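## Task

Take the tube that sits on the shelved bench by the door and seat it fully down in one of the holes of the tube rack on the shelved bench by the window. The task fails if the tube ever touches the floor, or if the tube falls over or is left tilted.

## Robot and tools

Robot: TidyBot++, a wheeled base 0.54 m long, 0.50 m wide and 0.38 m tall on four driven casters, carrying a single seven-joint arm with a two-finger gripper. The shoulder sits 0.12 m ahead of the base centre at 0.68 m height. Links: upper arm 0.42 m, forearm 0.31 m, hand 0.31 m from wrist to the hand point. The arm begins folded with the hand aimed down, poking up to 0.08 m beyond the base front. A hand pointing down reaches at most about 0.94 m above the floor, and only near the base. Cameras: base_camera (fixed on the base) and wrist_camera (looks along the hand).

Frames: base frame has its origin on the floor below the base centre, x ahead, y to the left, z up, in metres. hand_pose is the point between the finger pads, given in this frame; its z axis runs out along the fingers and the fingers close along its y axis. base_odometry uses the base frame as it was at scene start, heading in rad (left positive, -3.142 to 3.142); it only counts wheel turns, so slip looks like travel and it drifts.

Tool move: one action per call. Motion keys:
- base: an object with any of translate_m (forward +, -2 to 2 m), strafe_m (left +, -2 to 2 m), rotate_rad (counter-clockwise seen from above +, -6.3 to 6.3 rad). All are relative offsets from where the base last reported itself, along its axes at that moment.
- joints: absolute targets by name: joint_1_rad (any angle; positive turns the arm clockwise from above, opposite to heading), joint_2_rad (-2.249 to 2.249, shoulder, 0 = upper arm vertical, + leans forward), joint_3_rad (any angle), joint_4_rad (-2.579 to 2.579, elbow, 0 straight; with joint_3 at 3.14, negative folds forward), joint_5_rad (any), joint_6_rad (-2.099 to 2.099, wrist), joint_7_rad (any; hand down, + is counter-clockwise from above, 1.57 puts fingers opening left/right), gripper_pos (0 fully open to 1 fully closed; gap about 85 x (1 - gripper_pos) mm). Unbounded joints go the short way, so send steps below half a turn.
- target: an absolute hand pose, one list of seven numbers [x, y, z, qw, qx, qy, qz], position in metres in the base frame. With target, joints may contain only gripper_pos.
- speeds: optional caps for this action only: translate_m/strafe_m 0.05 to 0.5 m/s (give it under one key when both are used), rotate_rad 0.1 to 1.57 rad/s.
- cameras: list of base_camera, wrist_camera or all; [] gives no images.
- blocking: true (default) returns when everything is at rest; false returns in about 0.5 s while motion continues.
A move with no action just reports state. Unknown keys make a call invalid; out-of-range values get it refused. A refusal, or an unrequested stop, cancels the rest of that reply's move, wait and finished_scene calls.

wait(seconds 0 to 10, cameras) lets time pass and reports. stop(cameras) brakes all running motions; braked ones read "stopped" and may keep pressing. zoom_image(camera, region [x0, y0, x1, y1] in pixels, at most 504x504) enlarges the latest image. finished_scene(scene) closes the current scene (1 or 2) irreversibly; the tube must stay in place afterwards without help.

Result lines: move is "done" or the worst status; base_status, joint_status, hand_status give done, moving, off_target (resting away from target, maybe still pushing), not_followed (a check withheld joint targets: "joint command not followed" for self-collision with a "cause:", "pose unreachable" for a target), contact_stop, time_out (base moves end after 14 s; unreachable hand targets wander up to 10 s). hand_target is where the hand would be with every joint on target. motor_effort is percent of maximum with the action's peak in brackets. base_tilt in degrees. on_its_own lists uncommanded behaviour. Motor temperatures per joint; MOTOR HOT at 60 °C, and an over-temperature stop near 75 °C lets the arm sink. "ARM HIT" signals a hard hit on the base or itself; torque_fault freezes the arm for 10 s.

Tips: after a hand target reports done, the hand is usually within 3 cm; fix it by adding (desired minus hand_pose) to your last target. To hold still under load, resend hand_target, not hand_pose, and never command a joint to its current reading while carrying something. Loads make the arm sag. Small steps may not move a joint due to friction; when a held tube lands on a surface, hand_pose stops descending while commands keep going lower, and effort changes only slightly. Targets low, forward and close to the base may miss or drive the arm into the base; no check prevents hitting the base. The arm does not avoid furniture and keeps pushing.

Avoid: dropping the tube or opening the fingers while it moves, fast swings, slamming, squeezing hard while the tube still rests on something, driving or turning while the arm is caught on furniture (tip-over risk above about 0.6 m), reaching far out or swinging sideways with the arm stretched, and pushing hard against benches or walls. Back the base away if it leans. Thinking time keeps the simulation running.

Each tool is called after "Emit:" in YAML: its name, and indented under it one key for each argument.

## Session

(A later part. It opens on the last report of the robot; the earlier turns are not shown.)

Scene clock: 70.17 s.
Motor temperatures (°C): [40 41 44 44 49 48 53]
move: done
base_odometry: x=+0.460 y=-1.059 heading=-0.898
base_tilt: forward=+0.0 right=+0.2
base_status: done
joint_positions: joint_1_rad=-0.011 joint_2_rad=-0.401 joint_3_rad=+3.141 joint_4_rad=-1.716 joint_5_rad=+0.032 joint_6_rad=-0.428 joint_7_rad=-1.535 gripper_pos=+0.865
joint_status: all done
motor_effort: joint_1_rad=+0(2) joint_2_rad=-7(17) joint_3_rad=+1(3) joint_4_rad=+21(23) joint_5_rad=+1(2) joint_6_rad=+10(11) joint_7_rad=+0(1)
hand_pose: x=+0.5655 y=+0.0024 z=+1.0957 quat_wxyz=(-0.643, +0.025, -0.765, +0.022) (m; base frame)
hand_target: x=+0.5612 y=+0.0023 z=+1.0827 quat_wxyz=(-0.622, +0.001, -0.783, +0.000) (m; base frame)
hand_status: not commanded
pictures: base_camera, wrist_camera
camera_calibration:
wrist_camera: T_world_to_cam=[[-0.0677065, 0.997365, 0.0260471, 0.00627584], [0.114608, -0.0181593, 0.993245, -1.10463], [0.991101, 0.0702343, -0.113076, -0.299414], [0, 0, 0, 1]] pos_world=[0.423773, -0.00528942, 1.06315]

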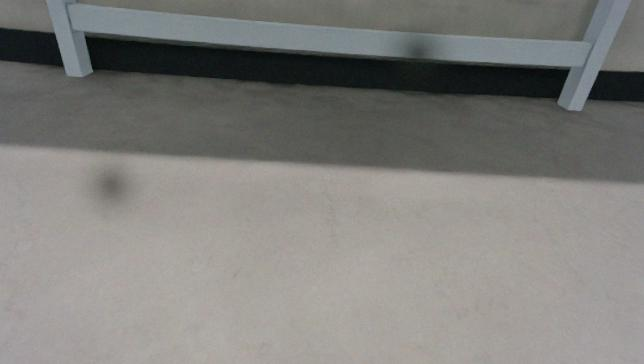

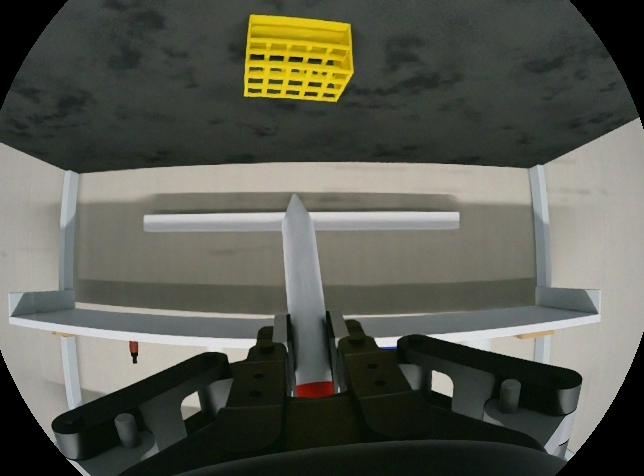

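Emit:
move:
  base: {"translate_m":0.1}
  target: [0.58, 0.0, 1.0, -0.416, 0.0155, -0.909, -0.0172]

Scene clock: 74.00 s.
Motor temperatures (°C): [40 41 44 44 49 48 53]
move: done
base_odometry: x=+0.522 y=-1.137 heading=-0.899
base_tilt: forward=+0.1 right=+0.3
base_status: done
joint_positions: joint_1_rad=+0.433 joint_2_rad=-0.196 joint_3_rad=+2.884 joint_4_rad=-1.412 joint_5_rad=-0.200 joint_6_rad=-1.003 joint_7_rad=-1.398 gripper_pos=+0.865
joint_status: not commanded
motor_effort: joint_1_rad=+0(1) joint_2_rad=-12(15) joint_3_rad=+1(2) joint_4_rad=+20(21) joint_5_rad=+0(2) joint_6_rad=+9(11) joint_7_rad=+0(1)
hand_pose: x=+0.5826 y=-0.0129 z=+1.0144 quat_wxyz=(-0.447, -0.003, -0.894, +0.002) (m; base frame)
hand_target: x=+0.5800 y=+0.0000 z=+1.0000 quat_wxyz=(-0.416, +0.016, -0.909, -0.017) (m; base frame)
hand_status: done (0.020 m and 5.0 deg from the pose sent, 0.097 m and 31.3 deg at the start)
pictures: base_camera, wrist_camera
camera_calibration:
wrist_camera: T_world_to_cam=[[-0.00286283, 0.994051, 0.108877, -0.0970262], [0.550981, -0.0892922, 0.829727, -1.11544], [0.834513, 0.0623647, -0.547448, 0.207204], [0, 0, 0, 1]] pos_world=[0.441394, -0.0160733, 1.04951]

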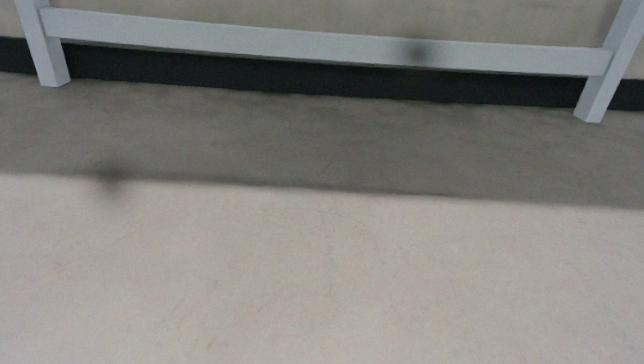

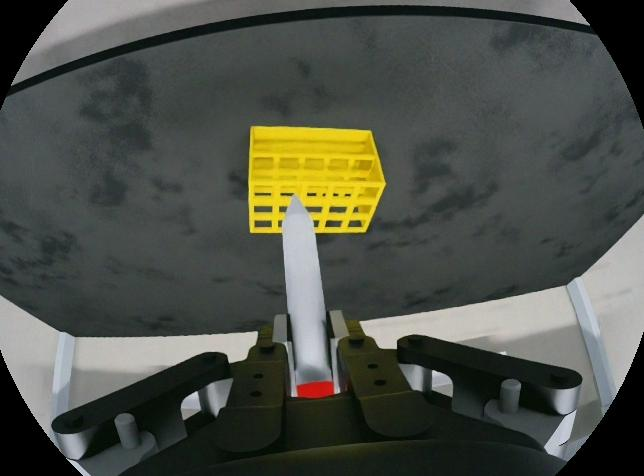

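Emit:
zoom_image:
  camera: "wrist_camera"
  region: [230, 110, 400, 250]

Scaled by 2.965.

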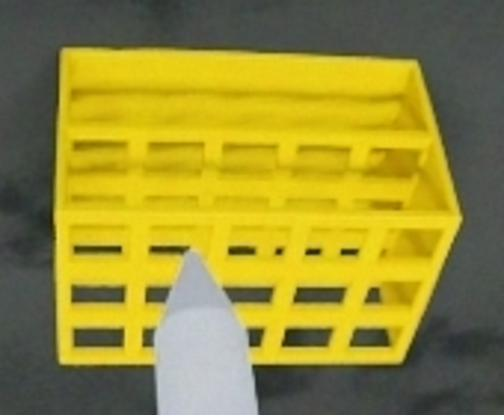

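Emit:
move:
  target: [0.725, 0.015, 0.96, -0.416, 0.0155, -0.909, -0.0172]
  cameras: ["wrist_camera"]

Emit:
zoom_image:
  camera: "wrist_camera"
  region: [210, 130, 410, 280]

Scene clock: 78.67 s.
Motor temperatures (°C): [40 41 44 44 49 48 53]
move: done
base_odometry: x=+0.522 y=-1.137 heading=-0.899
base_tilt: forward=+0.1 right=+0.3
base_status: not commanded
joint_positions: joint_1_rad=-0.265 joint_2_rad=+0.121 joint_3_rad=+3.476 joint_4_rad=-1.250 joint_5_rad=-0.200 joint_6_rad=-1.005 joint_7_rad=-1.417 gripper_pos=+0.865
joint_status: not commanded
motor_effort: joint_1_rad=+0(1) joint_2_rad=-24(25) joint_3_rad=+0(2) joint_4_rad=+20(20) joint_5_rad=-1(2) joint_6_rad=+7(9) joint_7_rad=+0(1)
hand_pose: x=+0.6977 y=+0.0256 z=+0.9442 quat_wxyz=(-0.382, +0.029, -0.923, -0.038) (m; base frame)
hand_target: x=+0.7250 y=+0.0150 z=+0.9600 quat_wxyz=(-0.416, +0.016, -0.909, -0.017) (m; base frame)
hand_status: done (0.033 m and 5.1 deg from the pose sent, 0.155 m and 5.0 deg at the start)
pictures: wrist_camera
camera_calibration:
wrist_camera: T_world_to_cam=[[-0.0773212, 0.984632, 0.156591, -0.12025], [0.669854, -0.0650262, 0.73964, -1.11564], [0.738456, 0.162083, -0.654532, 0.235914], [0, 0, 0, 1]] pos_world=[0.563804, 0.00761887, 0.998414]

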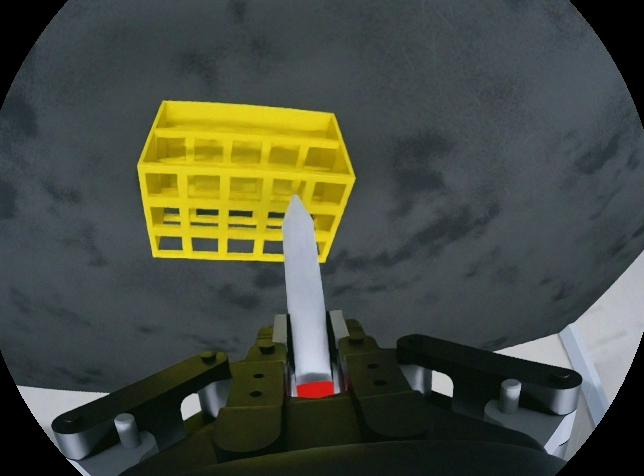

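Scaled by 2.520.

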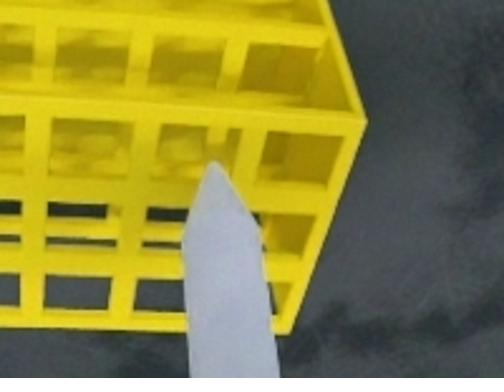

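Emit:
move:
  joints: {"joint_1_rad":0.0,"joint_2_rad":0.18,"joint_3_rad":3.14,"joint_4_rad":-1.126,"joint_5_rad":0.0,"joint_6_rad":-0.976,"joint_7_rad":-1.6}
  cameras: ["wrist_camera"]

Emit:
zoom_image:
  camera: "wrist_camera"
  region: [210, 130, 410, 280]

Scene clock: 81.57 s.
Motor temperatures (°C): [40 41 44 44 49 48 53]
move: done
base_odometry: x=+0.522 y=-1.137 heading=-0.899
base_tilt: forward=+0.1 right=+0.2
base_status: not commanded
joint_positions: joint_1_rad=-0.022 joint_2_rad=+0.146 joint_3_rad=+3.163 joint_4_rad=-1.155 joint_5_rad=-0.038 joint_6_rad=-1.005 joint_7_rad=-1.563 gripper_pos=+0.865
joint_status: all done
motor_effort: joint_1_rad=+0(1) joint_2_rad=-25(26) joint_3_rad=+0(2) joint_4_rad=+20(21) joint_5_rad=+0(1) joint_6_rad=+8(9) joint_7_rad=+0(1)
hand_pose: x=+0.7144 y=+0.0126 z=+0.9729 quat_wxyz=(-0.406, +0.001, -0.914, -0.016) (m; base frame)
hand_target: x=+0.7335 y=+0.0022 z=+0.9749 quat_wxyz=(-0.417, -0.013, -0.909, -0.007) (m; base frame)
hand_status: not commanded
pictures: wrist_camera
camera_calibration:
wrist_camera: T_world_to_cam=[[-0.015667, 0.990402, 0.137324, -0.135982], [0.626803, -0.0972765, 0.773081, -1.15036], [0.77902, 0.0981873, -0.619263, 0.182031], [0, 0, 0, 1]] pos_world=[0.577113, 0.00490125, 1.02072]

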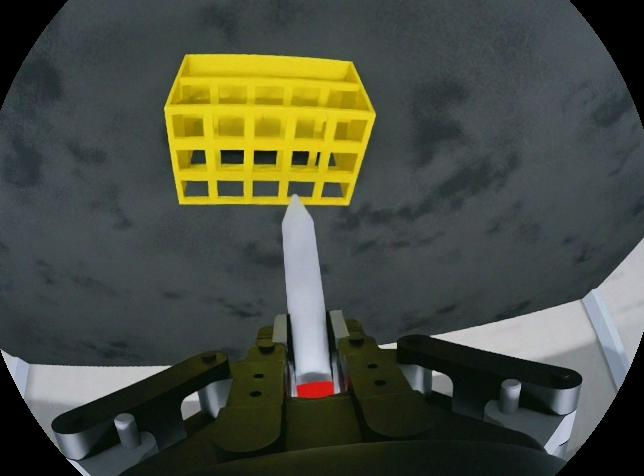

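Scaled by 2.520.

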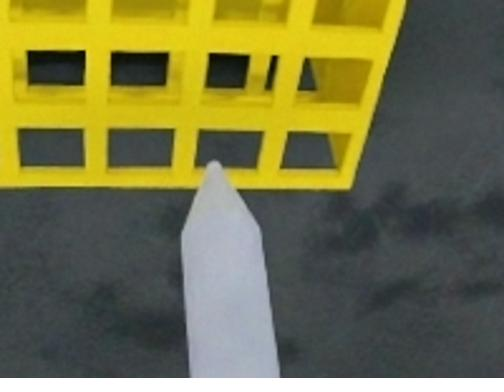

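Emit:
move:
  base: {"translate_m":0.021,"strafe_m":-0.013}
  cameras: []

Emit:
move:
  joints: {"joint_1_rad":0.0,"joint_2_rad":0.18,"joint_3_rad":3.14,"joint_4_rad":-1.22,"joint_5_rad":0.0,"joint_6_rad":-0.882,"joint_7_rad":-1.6}
  cameras: ["wrist_camera"]

Emit:
zoom_image:
  camera: "wrist_camera"
  region: [210, 130, 410, 280]

Scene clock: 83.13 s.
Motor temperatures (°C): [40 41 44 44 49 48 53]
move: done
base_odometry: x=+0.525 y=-1.162 heading=-0.898
base_tilt: forward=+0.1 right=+0.3
base_status: done
joint_positions: joint_1_rad=-0.015 joint_2_rad=+0.161 joint_3_rad=+3.160 joint_4_rad=-1.152 joint_5_rad=-0.034 joint_6_rad=-1.005 joint_7_rad=-1.565 gripper_pos=+0.865
joint_status: not commanded
motor_effort: joint_1_rad=+0(2) joint_2_rad=-26(28) joint_3_rad=+0(2) joint_4_rad=+20(21) joint_5_rad=+0(1) joint_6_rad=+8(8) joint_7_rad=+0(0)
hand_pose: x=+0.7189 y=+0.0096 z=+0.9659 quat_wxyz=(-0.400, +0.000, -0.916, -0.014) (m; base frame)
hand_target: x=+0.7335 y=+0.0022 z=+0.9749 quat_wxyz=(-0.417, -0.013, -0.909, -0.007) (m; base frame)
hand_status: not commanded
pictures: none
No camera images: "cameras" was empty.

Scene clock: 84.03 s.
Motor temperatures (°C): [40 41 44 44 49 48 53]
move: done
base_odometry: x=+0.525 y=-1.162 heading=-0.898
base_tilt: forward=+0.1 right=+0.3
base_status: not commanded
joint_positions: joint_1_rad=-0.015 joint_2_rad=+0.161 joint_3_rad=+3.160 joint_4_rad=-1.204 joint_5_rad=-0.034 joint_6_rad=-0.960 joint_7_rad=-1.565 gripper_pos=+0.865
joint_status: all done
motor_effort: joint_1_rad=+0(1) joint_2_rad=-26(27) joint_3_rad=+0(1) joint_4_rad=+20(21) joint_5_rad=+0(1) joint_6_rad=+8(9) joint_7_rad=+0(1)
hand_pose: x=+0.7215 y=+0.0093 z=+0.9485 quat_wxyz=(-0.397, -0.001, -0.918, -0.014) (m; base frame)
hand_target: x=+0.7399 y=+0.0023 z=+0.9460 quat_wxyz=(-0.417, -0.013, -0.909, -0.007) (m; base frame)
hand_status: not commanded
pictures: wrist_camera
camera_calibration:
wrist_camera: T_world_to_cam=[[-0.00652279, 0.990835, 0.134923, -0.133497], [0.639966, -0.0995393, 0.761928, -1.13504], [0.768375, 0.0913158, -0.633452, 0.182922], [0, 0, 0, 1]] pos_world=[0.584965, 0.00258878, 0.998705]

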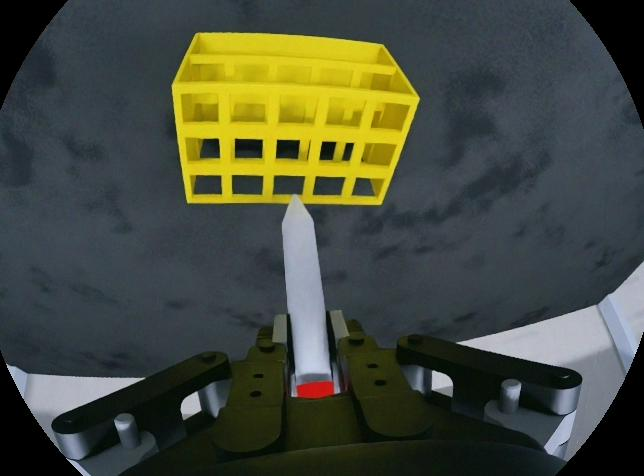

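Scaled by 2.520.

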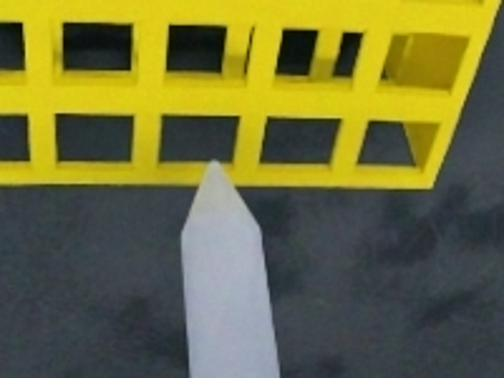

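Emit:
move:
  joints: {"joint_2_rad":0.135,"joint_4_rad":-1.364,"joint_6_rad":-0.75}
  cameras: ["wrist_camera"]

Emit:
zoom_image:
  camera: "wrist_camera"
  region: [210, 130, 410, 280]

Scene clock: 86.73 s.
Motor temperatures (°C): [40 41 44 44 49 48 53]
move: done
base_odometry: x=+0.525 y=-1.162 heading=-0.898
base_tilt: forward=+0.1 right=+0.2
base_status: not commanded
joint_positions: joint_1_rad=-0.015 joint_2_rad=+0.148 joint_3_rad=+3.160 joint_4_rad=-1.342 joint_5_rad=-0.034 joint_6_rad=-0.836 joint_7_rad=-1.565 gripper_pos=+0.865
joint_status: all done
motor_effort: joint_1_rad=+0(0) joint_2_rad=-25(27) joint_3_rad=-1(1) joint_4_rad=+20(22) joint_5_rad=+0(1) joint_6_rad=+7(9) joint_7_rad=+0(1)
hand_pose: x=+0.7212 y=+0.0082 z=+0.9096 quat_wxyz=(-0.396, -0.003, -0.918, -0.013) (m; base frame)
hand_target: x=+0.7316 y=+0.0023 z=+0.9260 quat_wxyz=(-0.432, -0.012, -0.902, -0.007) (m; base frame)
hand_status: not commanded
pictures: wrist_camera
camera_calibration:
wrist_camera: T_world_to_cam=[[-0.0019303, 0.990748, 0.135701, -0.131336], [0.641602, -0.102861, 0.76011, -1.10487], [0.767036, 0.0885331, -0.635467, 0.161382], [0, 0, 0, 1]] pos_world=[0.584849, 0.00218516, 0.9602]

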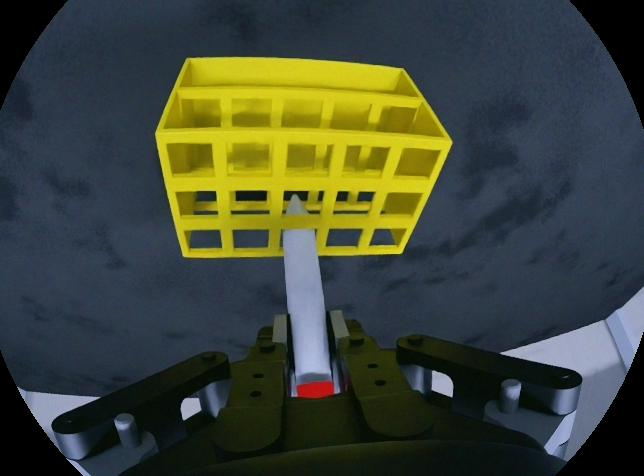

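Scaled by 2.520.

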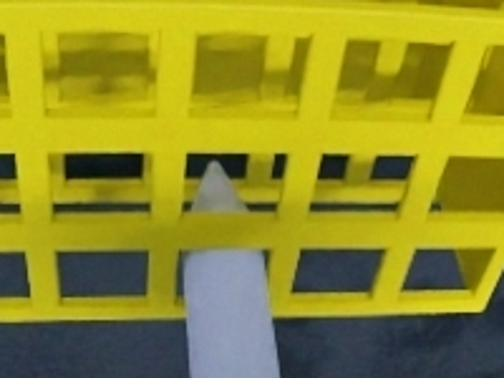

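Emit:
move:
  joints: {"joint_2_rad":0.117,"joint_4_rad":-1.4885,"joint_6_rad":-0.62}
  cameras: ["wrist_camera"]

Emit:
zoom_image:
  camera: "wrist_camera"
  region: [180, 130, 440, 330]

Scene clock: 90.23 s.
Motor temperatures (°C): [40 41 44 44 49 48 53]
move: done
base_odometry: x=+0.525 y=-1.162 heading=-0.898
base_tilt: forward=+0.1 right=+0.3
base_status: not commanded
joint_positions: joint_1_rad=-0.015 joint_2_rad=+0.129 joint_3_rad=+3.160 joint_4_rad=-1.467 joint_5_rad=-0.034 joint_6_rad=-0.705 joint_7_rad=-1.565 gripper_pos=+0.865
joint_status: all done
motor_effort: joint_1_rad=+0(0) joint_2_rad=-25(27) joint_3_rad=+0(1) joint_4_rad=+20(22) joint_5_rad=+0(1) joint_6_rad=+8(9) joint_7_rad=+0(1)
hand_pose: x=+0.7194 y=+0.0071 z=+0.8833 quat_wxyz=(-0.408, -0.005, -0.913, -0.012) (m; base frame)
hand_target: x=+0.7292 y=+0.0023 z=+0.8992 quat_wxyz=(-0.442, -0.012, -0.897, -0.007) (m; base frame)
hand_status: not commanded
pictures: wrist_camera
camera_calibration:
wrist_camera: T_world_to_cam=[[-0.000916163, 0.990687, 0.136159, -0.127719], [0.621708, -0.106082, 0.776032, -1.08357], [0.783248, 0.0853619, -0.615821, 0.117164], [0, 0, 0, 1]] pos_world=[0.58178, 0.00158077, 0.930428]

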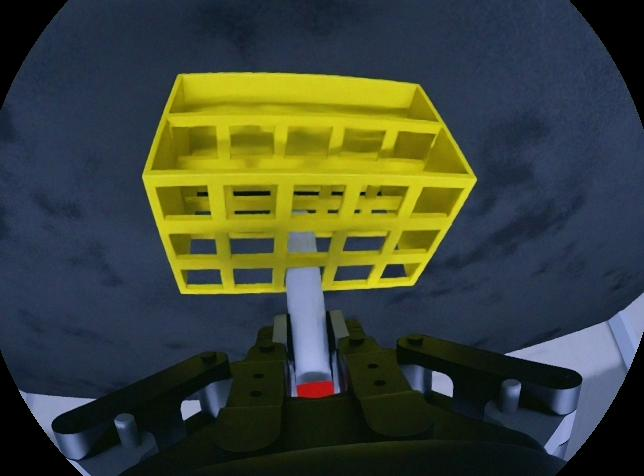

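Scaled by 1.938.

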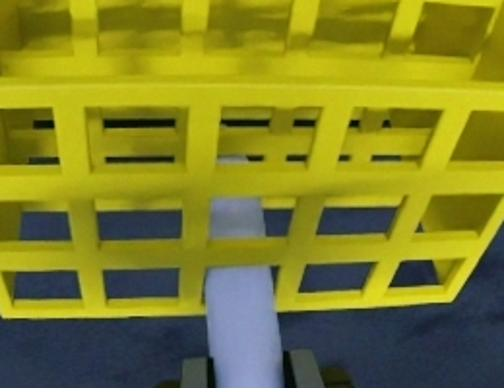

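Emit:
move:
  joints: {"joint_2_rad":0.118,"joint_4_rad":-1.541,"joint_6_rad":-0.565}
  cameras: ["wrist_camera"]

Emit:
zoom_image:
  camera: "wrist_camera"
  region: [180, 130, 440, 330]

Scene clock: 95.10 s.
Motor temperatures (°C): [40 41 44 44 49 48 53]
move: done
base_odometry: x=+0.525 y=-1.162 heading=-0.898
base_tilt: forward=+0.1 right=+0.3
base_status: not commanded
joint_positions: joint_1_rad=-0.015 joint_2_rad=+0.126 joint_3_rad=+3.160 joint_4_rad=-1.521 joint_5_rad=-0.034 joint_6_rad=-0.647 joint_7_rad=-1.565 gripper_pos=+0.865
joint_status: all done
motor_effort: joint_1_rad=+0(1) joint_2_rad=-25(27) joint_3_rad=+0(1) joint_4_rad=+20(22) joint_5_rad=+0(1) joint_6_rad=+8(9) joint_7_rad=+0(1)
hand_pose: x=+0.7189 y=+0.0066 z=+0.8691 quat_wxyz=(-0.411, -0.006, -0.912, -0.012) (m; base frame)
hand_target: x=+0.7289 y=+0.0023 z=+0.8828 quat_wxyz=(-0.443, -0.012, -0.896, -0.007) (m; base frame)
hand_status: not commanded
pictures: wrist_camera
camera_calibration:
wrist_camera: T_world_to_cam=[[0.00003606, 0.990684, 0.136181, -0.126024], [0.616077, -0.10729, 0.780345, -1.07192], [0.787686, 0.0838697, -0.610341, 0.100934], [0, 0, 0, 1]] pos_world=[0.580887, 0.00137854, 0.915236]

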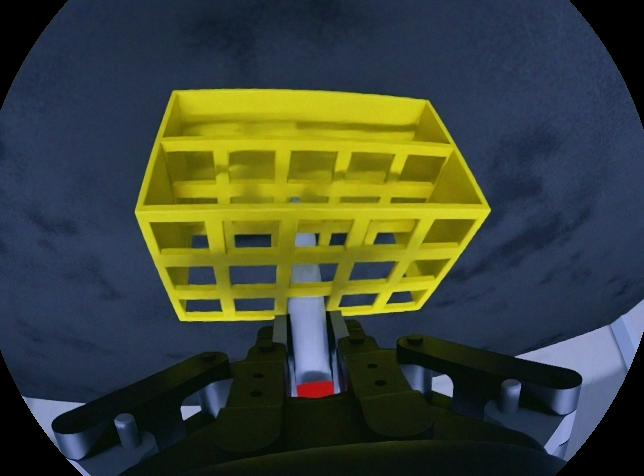

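Scaled by 1.938.

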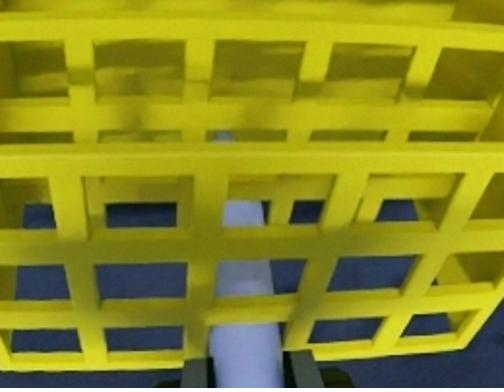

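Emit:
move:
  joints: {"joint_2_rad":0.120,"joint_4_rad":-1.557,"joint_6_rad":-0.55}
  cameras: ["wrist_camera"]

Emit:
move:
  joints: {"gripper_pos":0.75}
  cameras: ["wrist_camera"]

Emit:
zoom_image:
  camera: "wrist_camera"
  region: [180, 180, 440, 410]

Scene clock: 96.43 s.
Motor temperatures (°C): [40 41 44 44 49 48 53]
move: done
base_odometry: x=+0.525 y=-1.162 heading=-0.898
base_tilt: forward=+0.0 right=+0.2
base_status: not commanded
joint_positions: joint_1_rad=-0.015 joint_2_rad=+0.126 joint_3_rad=+3.160 joint_4_rad=-1.535 joint_5_rad=-0.034 joint_6_rad=-0.630 joint_7_rad=-1.565 gripper_pos=+0.865
joint_status: all done
motor_effort: joint_1_rad=+0(0) joint_2_rad=-25(26) joint_3_rad=+0(1) joint_4_rad=+20(21) joint_5_rad=+0(1) joint_6_rad=+8(9) joint_7_rad=+0(1)
hand_pose: x=+0.7192 y=+0.0064 z=+0.8655 quat_wxyz=(-0.412, -0.006, -0.911, -0.012) (m; base frame)
hand_target: x=+0.7286 y=+0.0023 z=+0.8763 quat_wxyz=(-0.441, -0.012, -0.897, -0.007) (m; base frame)
hand_status: not commanded
pictures: wrist_camera
camera_calibration:
wrist_camera: T_world_to_cam=[[0.000163713, 0.990693, 0.136116, -0.125395], [0.613462, -0.107593, 0.782361, -1.0692], [0.789725, 0.0833736, -0.60777, 0.0948953], [0, 0, 0, 1]] pos_world=[0.58099, 0.00127775, 0.91124]

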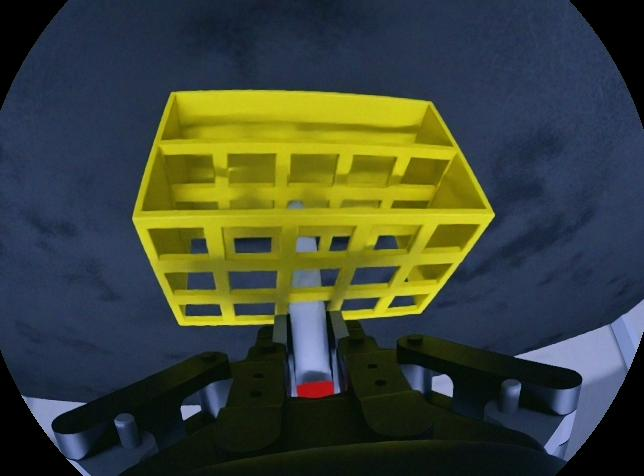

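Scene clock: 97.07 s.
Motor temperatures (°C): [40 41 44 44 49 48 53]
move: done
base_odometry: x=+0.525 y=-1.162 heading=-0.898
base_tilt: forward=+0.0 right=+0.3
base_status: not commanded
joint_positions: joint_1_rad=-0.015 joint_2_rad=+0.126 joint_3_rad=+3.160 joint_4_rad=-1.535 joint_5_rad=-0.034 joint_6_rad=-0.630 joint_7_rad=-1.565 gripper_pos=+0.750
joint_status: all done
motor_effort: joint_1_rad=+0(0) joint_2_rad=-25(25) joint_3_rad=+0(1) joint_4_rad=+20(21) joint_5_rad=+1(1) joint_6_rad=+7(9) joint_7_rad=+0(0)
hand_pose: x=+0.7192 y=+0.0064 z=+0.8655 quat_wxyz=(-0.412, -0.007, -0.911, -0.012) (m; base frame)
hand_target: x=+0.7286 y=+0.0023 z=+0.8763 quat_wxyz=(-0.441, -0.012, -0.897, -0.007) (m; base frame)
hand_status: not commanded
pictures: wrist_camera
camera_calibration:
wrist_camera: T_world_to_cam=[[0.000163713, 0.990693, 0.136116, -0.125395], [0.613462, -0.107593, 0.782361, -1.0692], [0.789725, 0.0833736, -0.60777, 0.0948953], [0, 0, 0, 1]] pos_world=[0.58099, 0.00127775, 0.91124]

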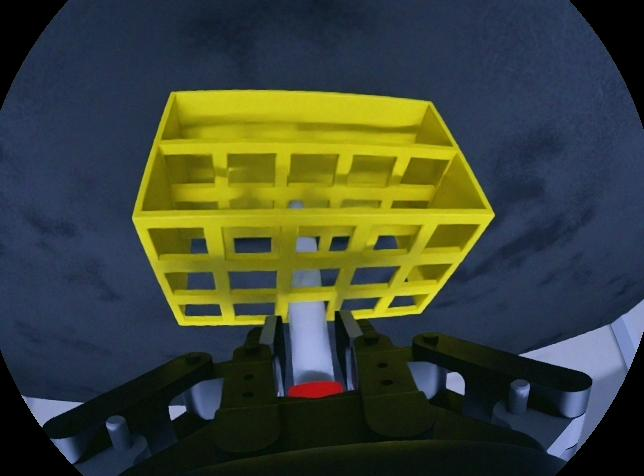

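Scaled by 1.938.

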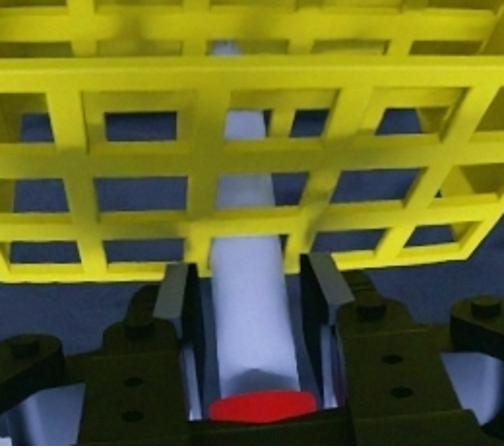

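Emit:
move:
  joints: {"gripper_pos":0.4}
  cameras: []

Emit:
move:
  base: {"translate_m":-0.12}
  speeds: {"translate_m":0.1}
  cameras: ["wrist_camera"]

Emit:
zoom_image:
  camera: "wrist_camera"
  region: [180, 50, 440, 310]

Scene clock: 98.30 s.
Motor temperatures (°C): [40 41 44 44 49 48 53]
move: done
base_odometry: x=+0.525 y=-1.162 heading=-0.898
base_tilt: forward=+0.1 right=+0.3
base_status: not commanded
joint_positions: joint_1_rad=-0.015 joint_2_rad=+0.126 joint_3_rad=+3.160 joint_4_rad=-1.535 joint_5_rad=-0.034 joint_6_rad=-0.630 joint_7_rad=-1.565 gripper_pos=+0.400
joint_status: all done
motor_effort: joint_1_rad=+0(0) joint_2_rad=-25(25) joint_3_rad=+0(1) joint_4_rad=+20(21) joint_5_rad=+1(1) joint_6_rad=+7(9) joint_7_rad=+0(0)
hand_pose: x=+0.7192 y=+0.0064 z=+0.8655 quat_wxyz=(-0.412, -0.007, -0.911, -0.012) (m; base frame)
hand_target: x=+0.7286 y=+0.0023 z=+0.8763 quat_wxyz=(-0.441, -0.012, -0.897, -0.007) (m; base frame)
hand_status: not commanded
pictures: none
No camera images: "cameras" was empty.

Scene clock: 100.07 s.
Motor temperatures (°C): [40 42 44 44 49 48 53]
move: done
base_odometry: x=+0.450 y=-1.068 heading=-0.898
base_tilt: forward=+0.0 right=+0.3
base_status: done
joint_positions: joint_1_rad=-0.015 joint_2_rad=+0.118 joint_3_rad=+3.160 joint_4_rad=-1.536 joint_5_rad=-0.034 joint_6_rad=-0.629 joint_7_rad=-1.565 gripper_pos=+0.400
joint_status: not commanded
motor_effort: joint_1_rad=+0(1) joint_2_rad=-25(30) joint_3_rad=+0(1) joint_4_rad=+20(21) joint_5_rad=+0(2) joint_6_rad=+8(9) joint_7_rad=+0(1)
hand_pose: x=+0.7177 y=+0.0064 z=+0.8701 quat_wxyz=(-0.416, -0.006, -0.909, -0.012) (m; base frame)
hand_target: x=+0.7286 y=+0.0023 z=+0.8763 quat_wxyz=(-0.441, -0.012, -0.897, -0.007) (m; base frame)
hand_status: not commanded
pictures: wrist_camera
camera_calibration:
wrist_camera: T_world_to_cam=[[-0.00107288, 0.990684, 0.136176, -0.125198], [0.606781, -0.107597, 0.787553, -1.07159], [0.794869, 0.0834739, -0.601013, 0.0892975], [0, 0, 0, 1]] pos_world=[0.579105, 0.00127795, 0.91465]

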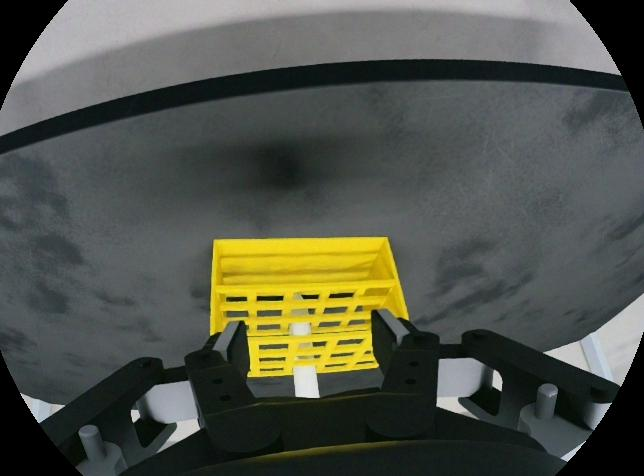

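Scaled by 1.938.

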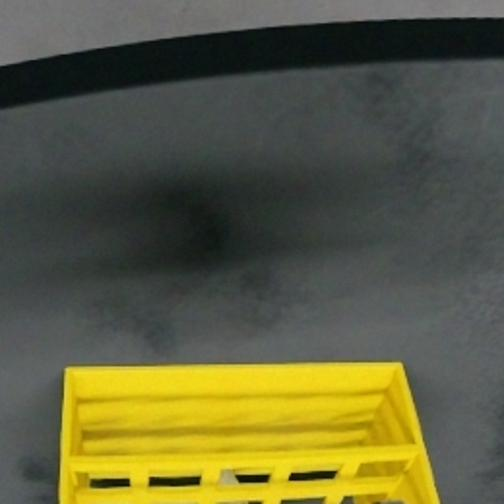

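Back off further and view the result.

Emit:
move:
  base: {"translate_m":-0.15}
  joints: {"joint_6_rad":-0.35}
  cameras: ["wrist_camera"]

Emit:
zoom_image:
  camera: "wrist_camera"
  region: [210, 180, 440, 350]

Scene clock: 101.70 s.
Motor temperatures (°C): [40 42 44 44 49 48 53]
move: done
base_odometry: x=+0.356 y=-0.951 heading=-0.898
base_tilt: forward=+0.0 right=+0.3
base_status: done
joint_positions: joint_1_rad=-0.015 joint_2_rad=+0.110 joint_3_rad=+3.159 joint_4_rad=-1.545 joint_5_rad=-0.034 joint_6_rad=-0.410 joint_7_rad=-1.565 gripper_pos=+0.400
joint_status: all done
motor_effort: joint_1_rad=+0(1) joint_2_rad=-25(30) joint_3_rad=+0(1) joint_4_rad=+21(22) joint_5_rad=+0(1) joint_6_rad=+9(10) joint_7_rad=+0(1)
hand_pose: x=+0.7528 y=+0.0044 z=+0.9257 quat_wxyz=(-0.513, -0.008, -0.859, -0.011) (m; base frame)
hand_target: x=+0.7614 y=+0.0023 z=+0.9291 quat_wxyz=(-0.529, -0.012, -0.849, -0.008) (m; base frame)
hand_status: not commanded
pictures: wrist_camera
camera_calibration:
wrist_camera: T_world_to_cam=[[-0.0234636, 0.990905, 0.132499, -0.110452], [0.421751, -0.110353, 0.899971, -1.10161], [0.906408, 0.076998, -0.415326, -0.160853], [0, 0, 0, 1]] pos_world=[0.607814, 0.000266904, 0.93925]

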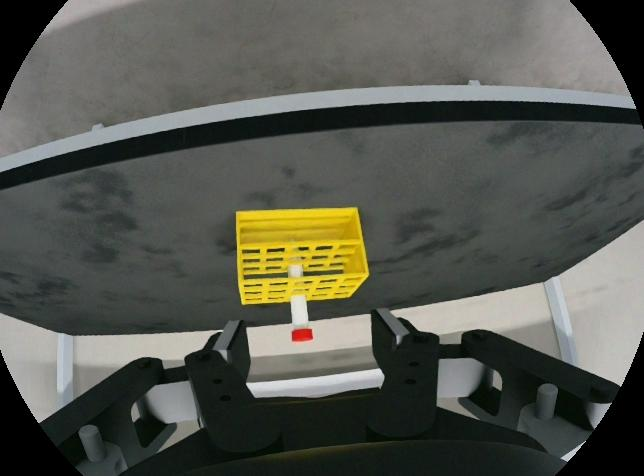

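Scaled by 2.191.

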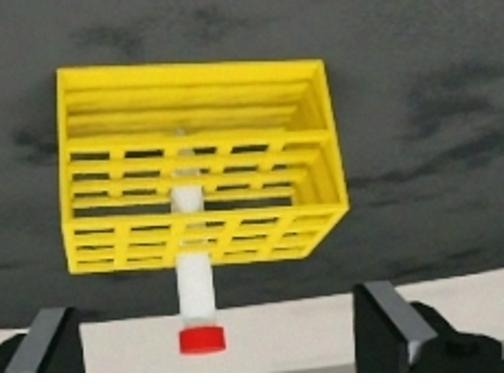

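Emit:
finished_scene:
  scene: 1

The scene is finished: the task was done.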